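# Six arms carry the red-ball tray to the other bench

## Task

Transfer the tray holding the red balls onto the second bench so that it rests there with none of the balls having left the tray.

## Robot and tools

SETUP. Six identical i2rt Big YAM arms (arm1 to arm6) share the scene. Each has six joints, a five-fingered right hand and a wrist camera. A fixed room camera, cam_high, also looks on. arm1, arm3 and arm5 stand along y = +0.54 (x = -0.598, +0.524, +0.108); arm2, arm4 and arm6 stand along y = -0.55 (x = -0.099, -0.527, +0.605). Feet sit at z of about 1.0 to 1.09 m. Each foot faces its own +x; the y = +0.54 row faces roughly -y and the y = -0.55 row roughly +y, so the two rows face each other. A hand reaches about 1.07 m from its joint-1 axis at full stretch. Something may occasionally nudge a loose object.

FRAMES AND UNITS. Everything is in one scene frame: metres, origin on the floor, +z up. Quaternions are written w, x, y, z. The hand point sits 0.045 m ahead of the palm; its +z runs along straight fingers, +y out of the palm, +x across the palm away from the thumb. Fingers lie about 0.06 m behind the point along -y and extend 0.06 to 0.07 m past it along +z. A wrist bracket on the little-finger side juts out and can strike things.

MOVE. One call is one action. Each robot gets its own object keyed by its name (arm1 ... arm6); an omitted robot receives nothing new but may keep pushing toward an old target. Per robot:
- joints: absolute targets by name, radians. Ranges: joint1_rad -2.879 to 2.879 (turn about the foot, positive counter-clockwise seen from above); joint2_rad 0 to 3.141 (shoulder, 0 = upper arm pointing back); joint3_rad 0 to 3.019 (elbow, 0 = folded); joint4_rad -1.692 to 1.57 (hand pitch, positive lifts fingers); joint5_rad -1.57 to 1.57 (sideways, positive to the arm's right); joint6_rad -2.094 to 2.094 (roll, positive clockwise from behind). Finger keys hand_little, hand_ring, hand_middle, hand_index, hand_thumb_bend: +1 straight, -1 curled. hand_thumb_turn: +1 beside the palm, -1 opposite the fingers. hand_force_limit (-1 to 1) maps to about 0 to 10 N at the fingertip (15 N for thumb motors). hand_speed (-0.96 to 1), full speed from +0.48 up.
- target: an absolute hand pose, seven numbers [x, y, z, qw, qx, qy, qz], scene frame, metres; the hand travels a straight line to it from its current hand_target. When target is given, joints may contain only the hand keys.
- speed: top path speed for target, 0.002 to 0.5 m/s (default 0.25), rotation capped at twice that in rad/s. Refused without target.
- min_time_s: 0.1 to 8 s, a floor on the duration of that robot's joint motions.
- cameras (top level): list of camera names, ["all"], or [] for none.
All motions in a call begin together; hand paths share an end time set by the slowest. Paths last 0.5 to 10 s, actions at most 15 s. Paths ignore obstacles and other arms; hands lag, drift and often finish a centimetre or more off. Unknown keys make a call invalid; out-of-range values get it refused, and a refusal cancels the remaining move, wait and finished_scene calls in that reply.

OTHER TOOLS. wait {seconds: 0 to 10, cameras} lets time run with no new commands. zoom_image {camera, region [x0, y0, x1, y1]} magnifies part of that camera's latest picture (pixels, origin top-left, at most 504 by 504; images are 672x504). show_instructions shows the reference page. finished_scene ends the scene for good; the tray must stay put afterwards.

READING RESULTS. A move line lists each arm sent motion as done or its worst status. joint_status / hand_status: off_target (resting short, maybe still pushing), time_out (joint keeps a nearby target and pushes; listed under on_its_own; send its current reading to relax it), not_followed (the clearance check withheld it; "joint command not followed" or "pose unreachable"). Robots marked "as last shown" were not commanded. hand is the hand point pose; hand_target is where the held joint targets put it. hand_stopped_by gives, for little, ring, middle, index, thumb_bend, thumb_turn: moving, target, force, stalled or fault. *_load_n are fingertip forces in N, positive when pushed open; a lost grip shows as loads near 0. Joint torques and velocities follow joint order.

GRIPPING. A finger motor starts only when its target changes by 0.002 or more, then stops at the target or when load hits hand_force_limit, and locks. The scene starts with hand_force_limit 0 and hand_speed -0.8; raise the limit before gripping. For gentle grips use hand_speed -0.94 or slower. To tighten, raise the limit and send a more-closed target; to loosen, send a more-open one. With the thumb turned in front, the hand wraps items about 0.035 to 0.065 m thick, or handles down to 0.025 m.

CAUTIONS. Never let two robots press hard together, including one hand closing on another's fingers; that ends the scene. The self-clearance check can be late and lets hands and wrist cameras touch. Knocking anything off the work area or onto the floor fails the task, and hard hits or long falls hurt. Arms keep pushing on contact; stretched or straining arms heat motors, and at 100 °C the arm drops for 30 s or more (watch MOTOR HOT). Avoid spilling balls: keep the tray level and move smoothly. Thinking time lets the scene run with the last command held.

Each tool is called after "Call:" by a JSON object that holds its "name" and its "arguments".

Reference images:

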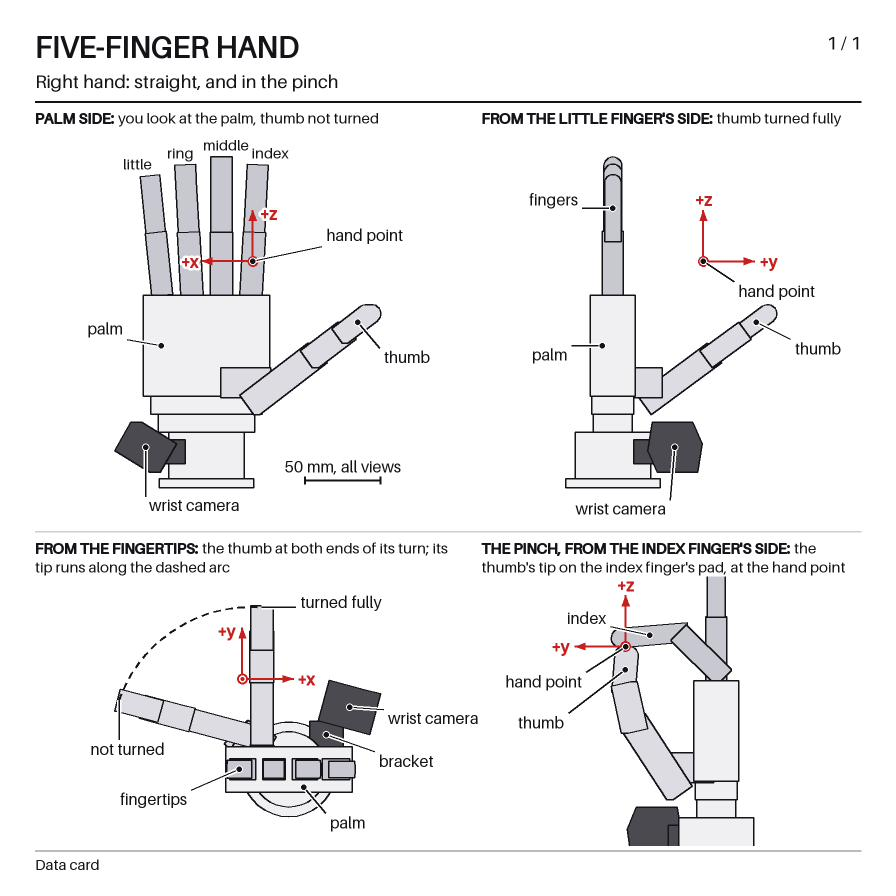

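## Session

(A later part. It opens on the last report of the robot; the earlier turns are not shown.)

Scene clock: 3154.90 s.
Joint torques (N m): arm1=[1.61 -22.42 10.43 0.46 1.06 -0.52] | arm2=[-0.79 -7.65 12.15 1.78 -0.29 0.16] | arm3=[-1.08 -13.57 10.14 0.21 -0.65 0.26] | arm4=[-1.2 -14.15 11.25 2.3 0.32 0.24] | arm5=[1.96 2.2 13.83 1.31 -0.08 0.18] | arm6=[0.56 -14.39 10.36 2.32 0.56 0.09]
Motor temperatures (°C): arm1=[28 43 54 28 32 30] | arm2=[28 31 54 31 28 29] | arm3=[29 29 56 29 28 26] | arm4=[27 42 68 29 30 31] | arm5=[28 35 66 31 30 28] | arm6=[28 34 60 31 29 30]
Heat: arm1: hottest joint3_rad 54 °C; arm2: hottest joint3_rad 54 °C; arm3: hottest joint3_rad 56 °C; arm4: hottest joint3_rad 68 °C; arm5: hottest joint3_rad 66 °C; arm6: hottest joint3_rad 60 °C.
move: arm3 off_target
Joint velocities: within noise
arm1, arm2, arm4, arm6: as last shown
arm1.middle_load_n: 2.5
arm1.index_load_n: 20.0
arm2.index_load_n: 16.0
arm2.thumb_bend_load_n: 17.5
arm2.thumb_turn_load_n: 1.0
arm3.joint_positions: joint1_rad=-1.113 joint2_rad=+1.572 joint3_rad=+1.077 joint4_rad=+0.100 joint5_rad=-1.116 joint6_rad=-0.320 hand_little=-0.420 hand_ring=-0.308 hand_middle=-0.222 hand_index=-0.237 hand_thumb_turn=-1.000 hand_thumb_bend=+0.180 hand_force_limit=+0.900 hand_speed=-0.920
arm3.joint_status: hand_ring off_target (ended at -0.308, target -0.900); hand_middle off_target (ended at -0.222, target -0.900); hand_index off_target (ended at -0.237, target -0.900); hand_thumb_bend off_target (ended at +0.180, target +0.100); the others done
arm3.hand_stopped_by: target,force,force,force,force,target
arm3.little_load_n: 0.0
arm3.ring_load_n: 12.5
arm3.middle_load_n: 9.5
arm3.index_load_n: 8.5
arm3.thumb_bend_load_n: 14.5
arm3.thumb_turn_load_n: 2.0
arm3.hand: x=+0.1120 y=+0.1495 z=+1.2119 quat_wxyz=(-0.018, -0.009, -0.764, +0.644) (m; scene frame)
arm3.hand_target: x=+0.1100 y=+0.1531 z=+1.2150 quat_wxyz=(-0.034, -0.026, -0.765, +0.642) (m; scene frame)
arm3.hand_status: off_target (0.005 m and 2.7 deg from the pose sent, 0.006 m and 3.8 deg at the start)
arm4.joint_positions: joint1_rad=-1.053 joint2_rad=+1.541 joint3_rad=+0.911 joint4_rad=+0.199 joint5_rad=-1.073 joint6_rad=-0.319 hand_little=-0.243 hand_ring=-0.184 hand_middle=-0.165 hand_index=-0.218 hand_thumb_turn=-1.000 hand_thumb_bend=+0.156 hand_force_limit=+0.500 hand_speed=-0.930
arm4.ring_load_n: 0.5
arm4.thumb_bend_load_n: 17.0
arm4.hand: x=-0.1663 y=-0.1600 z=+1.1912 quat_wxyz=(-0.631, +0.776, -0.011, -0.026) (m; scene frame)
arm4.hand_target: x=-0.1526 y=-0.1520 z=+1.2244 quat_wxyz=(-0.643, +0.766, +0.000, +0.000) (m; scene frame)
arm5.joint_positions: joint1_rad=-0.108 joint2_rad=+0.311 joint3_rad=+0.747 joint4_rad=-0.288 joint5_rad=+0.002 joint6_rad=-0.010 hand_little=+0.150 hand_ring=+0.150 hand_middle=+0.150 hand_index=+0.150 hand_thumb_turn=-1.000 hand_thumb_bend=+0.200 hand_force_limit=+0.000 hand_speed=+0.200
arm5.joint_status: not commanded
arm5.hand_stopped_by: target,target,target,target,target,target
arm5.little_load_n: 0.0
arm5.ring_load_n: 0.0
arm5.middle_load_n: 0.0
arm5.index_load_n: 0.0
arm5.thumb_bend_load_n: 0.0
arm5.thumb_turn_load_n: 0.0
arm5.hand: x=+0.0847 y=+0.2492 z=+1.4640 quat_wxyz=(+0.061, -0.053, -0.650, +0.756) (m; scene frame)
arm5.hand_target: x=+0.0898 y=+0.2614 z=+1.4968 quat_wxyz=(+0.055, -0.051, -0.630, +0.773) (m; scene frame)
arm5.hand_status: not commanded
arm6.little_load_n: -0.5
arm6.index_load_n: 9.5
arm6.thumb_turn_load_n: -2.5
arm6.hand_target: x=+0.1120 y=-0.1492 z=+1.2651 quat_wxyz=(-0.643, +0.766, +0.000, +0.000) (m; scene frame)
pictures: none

Call:
{"name": "move", "arguments": {"arm1": {"target": [-0.078, 0.151, 1.262, 0.022, 0.022, -0.766, 0.642], "speed": 0.04}, "arm4": {"target": [-0.153, -0.152, 1.234, -0.643, 0.766, -0.016, -0.019], "speed": 0.04}, "arm2": {"target": [-0.025, -0.138, 1.254, -0.643, 0.766, -0.016, -0.019], "speed": 0.04}, "arm6": {"target": [0.112, -0.149, 1.243, -0.643, 0.766, -0.02, -0.024], "speed": 0.04}, "arm3": {"target": [0.110, 0.153, 1.200, 0.0, 0.0, -0.766, 0.642], "speed": 0.04}, "cameras": ["cam_high"]}}

Call:
{"name": "zoom_image", "arguments": {"camera": "cam_high", "region": [270, 110, 440, 250]}}

Scene clock: 3190.63 s.
Joint torques (N m): arm1=[1.85 -23.18 11.14 0.25 0.92 -0.7] | arm2=[-1.79 -6.95 12.03 2.15 -0.68 0.28] | arm3=[-0.97 -13.74 7.75 1.55 -0.5 0] | arm4=[-1.9 -14.27 12.51 1.58 0 0.37] | arm5=[1.96 2.2 13.83 1.28 -0.09 0.19] | arm6=[-0.15 -12.81 8.84 2.54 0.22 0.4]
Motor temperatures (°C): arm1=[28 43 54 28 32 30] | arm2=[28 31 54 31 28 29] | arm3=[29 29 56 29 29 26] | arm4=[27 42 69 29 30 31] | arm5=[28 35 68 31 30 28] | arm6=[28 34 60 31 29 30]
Heat: arm1: hottest joint3_rad 54 °C; arm2: hottest joint3_rad 54 °C; arm3: hottest joint3_rad 56 °C; arm4: hottest joint3_rad 69 °C; arm5: hottest joint3_rad 68 °C; arm6: hottest joint3_rad 60 °C.
move: arm1 off_target; arm2 off_target; arm3 done; arm4 off_target; arm6 off_target
Joint velocities: within noise
arm1.joint_positions: joint1_rad=+1.180 joint2_rad=+1.761 joint3_rad=+1.113 joint4_rad=+0.139 joint5_rad=+1.126 joint6_rad=+0.401 hand_little=-0.298 hand_ring=-0.223 hand_middle=-0.182 hand_index=-0.224 hand_thumb_turn=-1.000 hand_thumb_bend=+0.157 hand_force_limit=+0.600 hand_speed=-0.930
arm1.joint_status: not commanded
arm1.hand_stopped_by: force,force,force,force,target,target
arm1.little_load_n: -1.0
arm1.ring_load_n: 0.0
arm1.middle_load_n: 2.5
arm1.index_load_n: 18.0
arm1.thumb_bend_load_n: 26.5
arm1.thumb_turn_load_n: 7.5
arm1.hand: x=-0.0957 y=+0.1438 z=+1.1992 quat_wxyz=(+0.036, +0.014, -0.780, +0.625) (m; scene frame)
arm1.hand_target: x=-0.0801 y=+0.1510 z=+1.2608 quat_wxyz=(+0.021, +0.020, -0.766, +0.642) (m; scene frame)
arm1.hand_status: off_target (0.066 m and 3.1 deg from the pose sent, 0.066 m and 3.2 deg at the start)
arm2.joint_positions: joint1_rad=-0.447 joint2_rad=+0.943 joint3_rad=+0.409 joint4_rad=+0.260 joint5_rad=-0.426 joint6_rad=-0.061 hand_little=-0.247 hand_ring=-0.228 hand_middle=-0.219 hand_index=-0.308 hand_thumb_turn=-1.000 hand_thumb_bend=+0.204 hand_force_limit=+1.000 hand_speed=-0.880
arm2.joint_status: not commanded
arm2.hand_stopped_by: force,force,force,force,target,target
arm2.little_load_n: 0.0
arm2.ring_load_n: 0.5
arm2.middle_load_n: 7.0
arm2.index_load_n: 15.0
arm2.thumb_bend_load_n: 17.5
arm2.thumb_turn_load_n: 1.0
arm2.hand: x=-0.0354 y=-0.1447 z=+1.2193 quat_wxyz=(-0.617, +0.787, -0.010, -0.024) (m; scene frame)
arm2.hand_target: x=-0.0256 y=-0.1384 z=+1.2534 quat_wxyz=(-0.643, +0.766, -0.015, -0.019) (m; scene frame)
arm2.hand_status: off_target (0.037 m and 4.0 deg from the pose sent, 0.037 m and 4.3 deg at the start)
arm3.joint_positions: joint1_rad=-1.108 joint2_rad=+1.572 joint3_rad=+1.065 joint4_rad=+0.120 joint5_rad=-1.095 joint6_rad=-0.360 hand_little=-0.420 hand_ring=-0.308 hand_middle=-0.222 hand_index=-0.237 hand_thumb_turn=-1.000 hand_thumb_bend=+0.180 hand_force_limit=+0.900 hand_speed=-0.920
arm3.joint_status: not commanded
arm3.hand_stopped_by: target,force,force,force,force,target
arm3.little_load_n: 0.0
arm3.ring_load_n: 13.5
arm3.middle_load_n: 9.5
arm3.index_load_n: 7.5
arm3.thumb_bend_load_n: 14.5
arm3.thumb_turn_load_n: 1.5
arm3.hand: x=+0.1089 y=+0.1481 z=+1.2064 quat_wxyz=(+0.003, +0.004, -0.766, +0.643) (m; scene frame)
arm3.hand_target: x=+0.1101 y=+0.1529 z=+1.2001 quat_wxyz=(+0.000, +0.000, -0.766, +0.642) (m; scene frame)
arm3.hand_status: done (0.008 m and 0.6 deg from the pose sent, 0.013 m and 2.3 deg at the start)
arm4.joint_positions: joint1_rad=-1.053 joint2_rad=+1.530 joint3_rad=+0.911 joint4_rad=+0.183 joint5_rad=-1.078 joint6_rad=-0.291 hand_little=-0.243 hand_ring=-0.184 hand_middle=-0.165 hand_index=-0.218 hand_thumb_turn=-1.000 hand_thumb_bend=+0.156 hand_force_limit=+0.500 hand_speed=-0.930
arm4.joint_status: not commanded
arm4.hand_stopped_by: force,force,force,force,target,target
arm4.little_load_n: 7.0
arm4.ring_load_n: 0.5
arm4.middle_load_n: 1.0
arm4.index_load_n: 1.0
arm4.thumb_bend_load_n: 15.5
arm4.thumb_turn_load_n: 0.5
arm4.hand: x=-0.1710 y=-0.1608 z=+1.1958 quat_wxyz=(-0.630, +0.776, -0.022, -0.038) (m; scene frame)
arm4.hand_target: x=-0.1549 y=-0.1533 z=+1.2342 quat_wxyz=(-0.643, +0.765, -0.016, -0.019) (m; scene frame)
arm4.hand_status: off_target (0.043 m and 3.0 deg from the pose sent, 0.046 m and 2.0 deg at the start)
arm5: as last shown
arm5.little_load_n: 0.5
arm5.ring_load_n: -0.5
arm6.joint_positions: joint1_rad=+1.089 joint2_rad=+1.627 joint3_rad=+1.069 joint4_rad=+0.202 joint5_rad=+1.082 joint6_rad=+0.360 hand_little=+1.000 hand_ring=-0.213 hand_middle=-0.209 hand_index=-0.286 hand_thumb_turn=-1.000 hand_thumb_bend=+0.203 hand_force_limit=+0.900 hand_speed=-0.920
arm6.joint_status: not commanded
arm6.hand_stopped_by: target,force,force,force,target,target
arm6.little_load_n: 0.0
arm6.ring_load_n: 6.5
arm6.middle_load_n: 0.0
arm6.index_load_n: 9.5
arm6.thumb_bend_load_n: 11.5
arm6.thumb_turn_load_n: -2.5
arm6.hand: x=+0.1137 y=-0.1539 z=+1.2599 quat_wxyz=(-0.646, +0.763, -0.010, -0.020) (m; scene frame)
arm6.hand_target: x=+0.1125 y=-0.1495 z=+1.2431 quat_wxyz=(-0.642, +0.766, -0.020, -0.024) (m; scene frame)
arm6.hand_status: off_target (0.018 m and 1.3 deg from the pose sent, 0.023 m and 4.4 deg at the start)
pictures: cam_high

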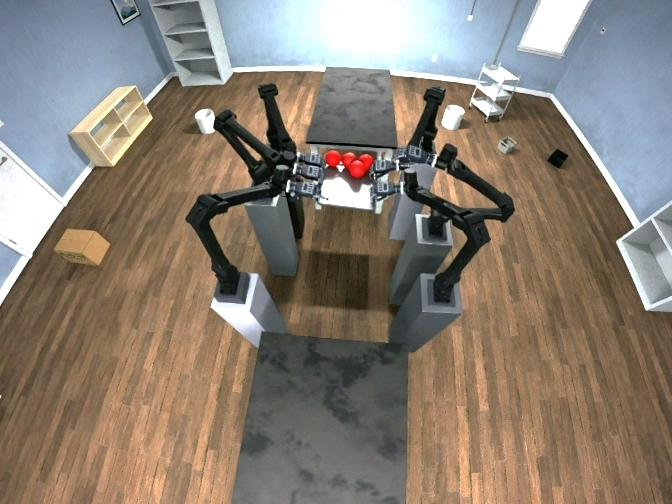

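Scaled by 2.965.

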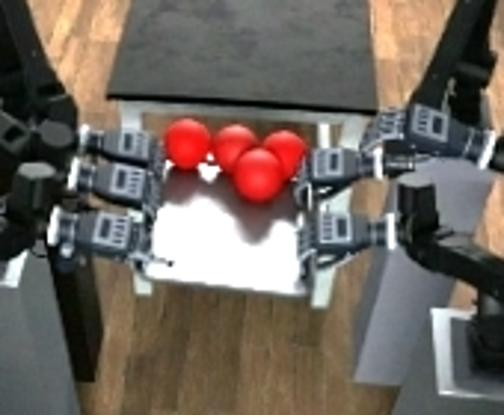

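Call:
{"name": "move", "arguments": {"arm1": {"target": [-0.079, 0.151, 1.268, 0.034, 0.032, -0.766, 0.641], "speed": 0.04}, "arm4": {"target": [-0.153, -0.152, 1.240, -0.643, 0.765, -0.023, -0.027], "speed": 0.04}, "arm2": {"target": [-0.025, -0.138, 1.253, -0.643, 0.765, -0.023, -0.027], "speed": 0.04}, "arm6": {"target": [0.114, -0.149, 1.222, -0.642, 0.765, -0.035, -0.042], "speed": 0.04}, "arm3": {"target": [0.111, 0.153, 1.180, 0.02, 0.015, -0.766, 0.642], "speed": 0.04}, "cameras": ["cam_high"]}}

Call:
{"name": "zoom_image", "arguments": {"camera": "cam_high", "region": [270, 110, 440, 250]}}

Scene clock: 3205.07 s.
Joint torques (N m): arm1=[1.9 -23.71 11.34 0.29 0.89 -0.59] | arm2=[-2.08 -7.06 11.74 2.55 -0.68 0.3] | arm3=[-0.85 -12.57 7.04 1.43 -0.51 -0.04] | arm4=[-1.79 -13.92 12.96 1.62 -0.1 0.25] | arm5=[1.96 2.2 13.79 1.28 -0.09 0.19] | arm6=[-0.32 -11.75 8.06 2.37 -0.02 0.4]
Motor temperatures (°C): arm1=[28 44 55 28 31 30] | arm2=[28 31 54 31 28 29] | arm3=[29 30 55 29 29 26] | arm4=[27 42 70 29 30 32] | arm5=[28 35 69 31 30 28] | arm6=[28 34 59 31 28 30]
Heat: arm1: hottest joint3_rad 55 °C; arm2: hottest joint3_rad 54 °C; arm3: hottest joint3_rad 55 °C; arm4: hottest joint3_rad 70 °C; arm5: hottest joint3_rad 69 °C; arm6: hottest joint3_rad 59 °C.
move: arm1 off_target; arm2 off_target; arm3 off_target; arm4 off_target; arm6 off_target
Joint velocities: within noise
arm1.joint_positions: joint1_rad=+1.180 joint2_rad=+1.760 joint3_rad=+1.125 joint4_rad=+0.109 joint5_rad=+1.133 joint6_rad=+0.366 hand_little=-0.298 hand_ring=-0.223 hand_middle=-0.182 hand_index=-0.224 hand_thumb_turn=-1.000 hand_thumb_bend=+0.157 hand_force_limit=+0.600 hand_speed=-0.930
arm1.joint_status: not commanded
arm1.hand_stopped_by: force,force,force,force,target,target
arm1.little_load_n: -1.0
arm1.ring_load_n: 0.0
arm1.middle_load_n: 3.0
arm1.index_load_n: 20.5
arm1.thumb_bend_load_n: 27.5
arm1.thumb_turn_load_n: 8.0
arm1.hand: x=-0.0989 y=+0.1435 z=+1.2005 quat_wxyz=(+0.055, +0.031, -0.780, +0.622) (m; scene frame)
arm1.hand_target: x=-0.0816 y=+0.1511 z=+1.2666 quat_wxyz=(+0.034, +0.030, -0.766, +0.641) (m; scene frame)
arm1.hand_status: off_target (0.071 m and 3.6 deg from the pose sent, 0.071 m and 3.2 deg at the start)
arm2.joint_positions: joint1_rad=-0.450 joint2_rad=+0.949 joint3_rad=+0.409 joint4_rad=+0.260 joint5_rad=-0.436 joint6_rad=-0.039 hand_little=-0.247 hand_ring=-0.228 hand_middle=-0.219 hand_index=-0.308 hand_thumb_turn=-1.000 hand_thumb_bend=+0.204 hand_force_limit=+1.000 hand_speed=-0.880
arm2.joint_status: not commanded
arm2.hand_stopped_by: force,force,force,force,target,target
arm2.little_load_n: 0.0
arm2.ring_load_n: 0.0
arm2.middle_load_n: 5.0
arm2.index_load_n: 15.5
arm2.thumb_bend_load_n: 19.0
arm2.thumb_turn_load_n: 0.5
arm2.hand: x=-0.0371 y=-0.1449 z=+1.2178 quat_wxyz=(-0.614, +0.788, -0.017, -0.035) (m; scene frame)
arm2.hand_target: x=-0.0256 y=-0.1384 z=+1.2524 quat_wxyz=(-0.643, +0.765, -0.022, -0.026) (m; scene frame)
arm2.hand_status: off_target (0.038 m and 4.4 deg from the pose sent, 0.036 m and 4.2 deg at the start)
arm3.joint_positions: joint1_rad=-1.103 joint2_rad=+1.575 joint3_rad=+1.029 joint4_rad=+0.193 joint5_rad=-1.079 joint6_rad=-0.392 hand_little=-0.420 hand_ring=-0.308 hand_middle=-0.222 hand_index=-0.237 hand_thumb_turn=-1.000 hand_thumb_bend=+0.180 hand_force_limit=+0.900 hand_speed=-0.920
arm3.joint_status: not commanded
arm3.hand_stopped_by: target,force,force,force,force,target
arm3.little_load_n: 0.0
arm3.ring_load_n: 13.0
arm3.middle_load_n: 9.0
arm3.index_load_n: 7.0
arm3.thumb_bend_load_n: 15.0
arm3.thumb_turn_load_n: 1.0
arm3.hand: x=+0.1076 y=+0.1476 z=+1.1954 quat_wxyz=(+0.030, +0.023, -0.762, +0.646) (m; scene frame)
arm3.hand_target: x=+0.1111 y=+0.1530 z=+1.1804 quat_wxyz=(+0.020, +0.015, -0.766, +0.642) (m; scene frame)
arm3.hand_status: off_target (0.017 m and 1.6 deg from the pose sent, 0.027 m and 2.3 deg at the start)
arm4.joint_positions: joint1_rad=-1.053 joint2_rad=+1.524 joint3_rad=+0.916 joint4_rad=+0.168 joint5_rad=-1.082 joint6_rad=-0.257 hand_little=-0.243 hand_ring=-0.184 hand_middle=-0.165 hand_index=-0.218 hand_thumb_turn=-1.000 hand_thumb_bend=+0.155 hand_force_limit=+0.500 hand_speed=-0.930
arm4.joint_status: not commanded
arm4.hand_stopped_by: force,force,force,force,target,target
arm4.little_load_n: 6.5
arm4.ring_load_n: 1.0
arm4.middle_load_n: 1.5
arm4.index_load_n: 2.0
arm4.thumb_bend_load_n: 13.5
arm4.thumb_turn_load_n: -0.5
arm4.hand: x=-0.1741 y=-0.1608 z=+1.2005 quat_wxyz=(-0.629, +0.775, -0.035, -0.052) (m; scene frame)
arm4.hand_target: x=-0.1552 y=-0.1536 z=+1.2405 quat_wxyz=(-0.643, +0.765, -0.023, -0.027) (m; scene frame)
arm4.hand_status: off_target (0.046 m and 3.8 deg from the pose sent, 0.049 m and 2.3 deg at the start)
arm5: as last shown
arm5.little_load_n: 0.0
arm5.ring_load_n: 0.0
arm5.thumb_turn_load_n: 0.5
arm6.joint_positions: joint1_rad=+1.088 joint2_rad=+1.639 joint3_rad=+1.031 joint4_rad=+0.284 joint5_rad=+1.074 joint6_rad=+0.396 hand_little=+1.000 hand_ring=-0.213 hand_middle=-0.209 hand_index=-0.286 hand_thumb_turn=-1.000 hand_thumb_bend=+0.203 hand_force_limit=+0.900 hand_speed=-0.920
arm6.joint_status: not commanded
arm6.hand_stopped_by: target,force,force,force,target,target
arm6.little_load_n: 0.0
arm6.ring_load_n: 6.5
arm6.middle_load_n: -0.5
arm6.index_load_n: 9.5
arm6.thumb_bend_load_n: 11.0
arm6.thumb_turn_load_n: -3.0
arm6.hand: x=+0.1127 y=-0.1549 z=+1.2493 quat_wxyz=(-0.649, +0.759, -0.031, -0.045) (m; scene frame)
arm6.hand_target: x=+0.1151 y=-0.1498 z=+1.2226 quat_wxyz=(-0.642, +0.765, -0.035, -0.042) (m; scene frame)
arm6.hand_status: off_target (0.028 m and 1.2 deg from the pose sent, 0.038 m and 3.8 deg at the start)
pictures: cam_high

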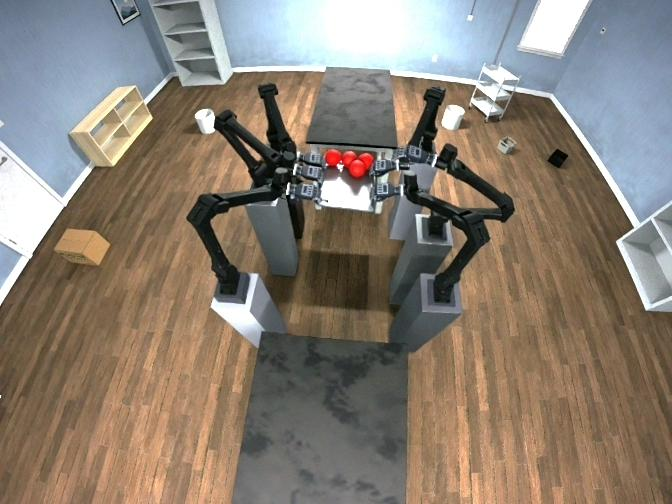

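Scaled by 2.965.

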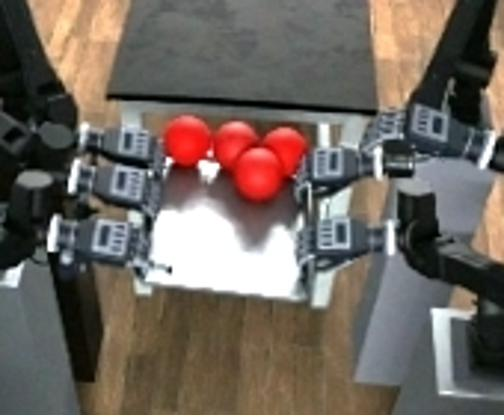

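Call:
{"name": "move", "arguments": {"arm4": {"target": [-0.155, -0.152, 1.220, -0.643, 0.765, -0.018, -0.022], "speed": 0.04}, "arm2": {"target": [-0.026, -0.138, 1.236, -0.643, 0.765, -0.018, -0.022], "speed": 0.04}, "arm3": {"target": [0.111, 0.153, 1.202, 0.010, 0.008, -0.766, 0.642], "speed": 0.04}, "cameras": ["cam_high"]}}

Call:
{"name": "zoom_image", "arguments": {"camera": "cam_high", "region": [270, 110, 440, 250]}}

Scene clock: 3374.10 s.
Joint torques (N m): arm1=[1.73 -23.65 11.34 0.4 0.98 -0.56] | arm2=[-1.49 -6.12 10.09 3.47 -0.37 0.17] | arm3=[-1.08 -14.92 9.62 0.27 -0.83 0.26] | arm4=[-1.96 -13.16 10.74 3.28 0 0.08] | arm5=[2.02 2.2 13.85 1.28 -0.08 0.19] | arm6=[0.15 -12.57 8.18 2.32 0.08 0.32]
Motor temperatures (°C): arm1=[28 44 61 28 31 31] | arm2=[28 31 54 31 29 29] | arm3=[29 29 54 29 29 26] | arm4=[27 39 73 29 30 31] | arm5=[28 34 73 31 30 28] | arm6=[27 32 57 31 28 30]
Heat: arm1: hottest joint3_rad 61 °C; arm2: hottest joint3_rad 54 °C; arm3: hottest joint3_rad 54 °C; arm4: hottest joint3_rad 73 °C; arm5: hottest joint3_rad 73 °C; arm6: hottest joint3_rad 57 °C.
move: arm2 off_target; arm3 off_target; arm4 off_target
Joint velocities: within noise
arm1, arm5, arm6: as last shown
arm1.joint_positions: joint1_rad=+1.183 joint2_rad=+1.760 joint3_rad=+1.125 joint4_rad=+0.106 joint5_rad=+1.131 joint6_rad=+0.365 hand_little=-0.298 hand_ring=-0.223 hand_middle=-0.182 hand_index=-0.224 hand_thumb_turn=-1.000 hand_thumb_bend=+0.157 hand_force_limit=+0.600 hand_speed=-0.930
arm1.middle_load_n: 2.5
arm1.index_load_n: 21.0
arm1.thumb_turn_load_n: 9.0
arm1.hand: x=-0.0979 y=+0.1452 z=+1.1998 quat_wxyz=(+0.055, +0.034, -0.781, +0.621) (m; scene frame)
arm1.hand_target: x=-0.0815 y=+0.1512 z=+1.2665 quat_wxyz=(+0.033, +0.030, -0.766, +0.641) (m; scene frame)
arm2.joint_positions: joint1_rad=-0.450 joint2_rad=+0.968 joint3_rad=+0.395 joint4_rad=+0.305 joint5_rad=-0.436 joint6_rad=-0.039 hand_little=-0.247 hand_ring=-0.228 hand_middle=-0.220 hand_index=-0.308 hand_thumb_turn=-1.000 hand_thumb_bend=+0.204 hand_force_limit=+1.000 hand_speed=-0.880
arm2.joint_status: not commanded
arm2.hand_stopped_by: force,force,force,force,target,target
arm2.little_load_n: 0.0
arm2.ring_load_n: 0.0
arm2.middle_load_n: 3.5
arm2.index_load_n: 14.5
arm2.thumb_bend_load_n: 19.5
arm2.thumb_turn_load_n: 0.5
arm2.hand: x=-0.0365 y=-0.1436 z=+1.2126 quat_wxyz=(-0.619, +0.785, -0.016, -0.033) (m; scene frame)
arm2.hand_target: x=-0.0263 y=-0.1384 z=+1.2358 quat_wxyz=(-0.643, +0.765, -0.018, -0.022) (m; scene frame)
arm2.hand_status: off_target (0.026 m and 3.8 deg from the pose sent, 0.022 m and 4.5 deg at the start)
arm3.joint_positions: joint1_rad=-1.103 joint2_rad=+1.575 joint3_rad=+1.032 joint4_rad=+0.161 joint5_rad=-1.079 joint6_rad=-0.406 hand_little=-0.420 hand_ring=-0.308 hand_middle=-0.222 hand_index=-0.237 hand_thumb_turn=-1.000 hand_thumb_bend=+0.180 hand_force_limit=+0.900 hand_speed=-0.920
arm3.joint_status: not commanded
arm3.hand_stopped_by: target,force,force,force,force,target
arm3.little_load_n: 0.0
arm3.ring_load_n: 11.5
arm3.middle_load_n: 8.5
arm3.index_load_n: 7.0
arm3.thumb_bend_load_n: 15.5
arm3.thumb_turn_load_n: 1.5
arm3.hand: x=+0.1094 y=+0.1490 z=+1.1922 quat_wxyz=(+0.024, +0.020, -0.767, +0.641) (m; scene frame)
arm3.hand_target: x=+0.1110 y=+0.1530 z=+1.2020 quat_wxyz=(+0.010, +0.008, -0.766, +0.643) (m; scene frame)
arm3.hand_status: off_target (0.011 m and 2.1 deg from the pose sent, 0.009 m and 2.9 deg at the start)
arm4.joint_positions: joint1_rad=-1.050 joint2_rad=+1.534 joint3_rad=+0.916 joint4_rad=+0.182 joint5_rad=-1.079 joint6_rad=-0.257 hand_little=-0.243 hand_ring=-0.184 hand_middle=-0.165 hand_index=-0.217 hand_thumb_turn=-1.000 hand_thumb_bend=+0.155 hand_force_limit=+0.500 hand_speed=-0.930
arm4.joint_status: not commanded
arm4.hand_stopped_by: force,force,force,force,target,target
arm4.little_load_n: 5.0
arm4.ring_load_n: 0.5
arm4.middle_load_n: 2.0
arm4.index_load_n: 3.0
arm4.thumb_bend_load_n: 13.5
arm4.thumb_turn_load_n: -0.5
arm4.hand: x=-0.1728 y=-0.1589 z=+1.1973 quat_wxyz=(-0.629, +0.775, -0.034, -0.050) (m; scene frame)
arm4.hand_target: x=-0.1560 y=-0.1530 z=+1.2205 quat_wxyz=(-0.643, +0.765, -0.018, -0.022) (m; scene frame)
arm4.hand_status: off_target (0.030 m and 4.2 deg from the pose sent, 0.029 m and 4.5 deg at the start)
arm5.ring_load_n: -0.5
arm5.thumb_turn_load_n: 0.0
arm6.joint_positions: joint1_rad=+1.085 joint2_rad=+1.646 joint3_rad=+1.029 joint4_rad=+0.284 joint5_rad=+1.072 joint6_rad=+0.404 hand_little=+1.000 hand_ring=-0.213 hand_middle=-0.209 hand_index=-0.286 hand_thumb_turn=-1.000 hand_thumb_bend=+0.203 hand_force_limit=+0.900 hand_speed=-0.920
arm6.ring_load_n: 7.5
arm6.middle_load_n: 0.5
arm6.thumb_bend_load_n: 11.5
arm6.hand: x=+0.1134 y=-0.1537 z=+1.2441 quat_wxyz=(-0.647, +0.760, -0.032, -0.045) (m; scene frame)
arm6.hand_target: x=+0.1151 y=-0.1499 z=+1.2223 quat_wxyz=(-0.642, +0.765, -0.035, -0.042) (m; scene frame)
pictures: cam_high

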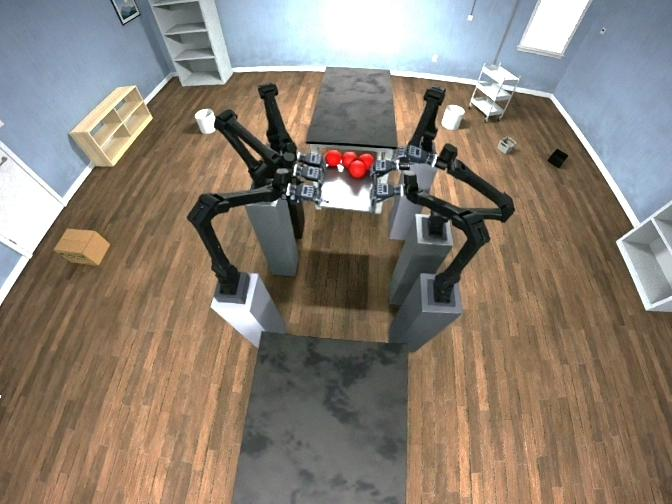

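Scaled by 2.965.

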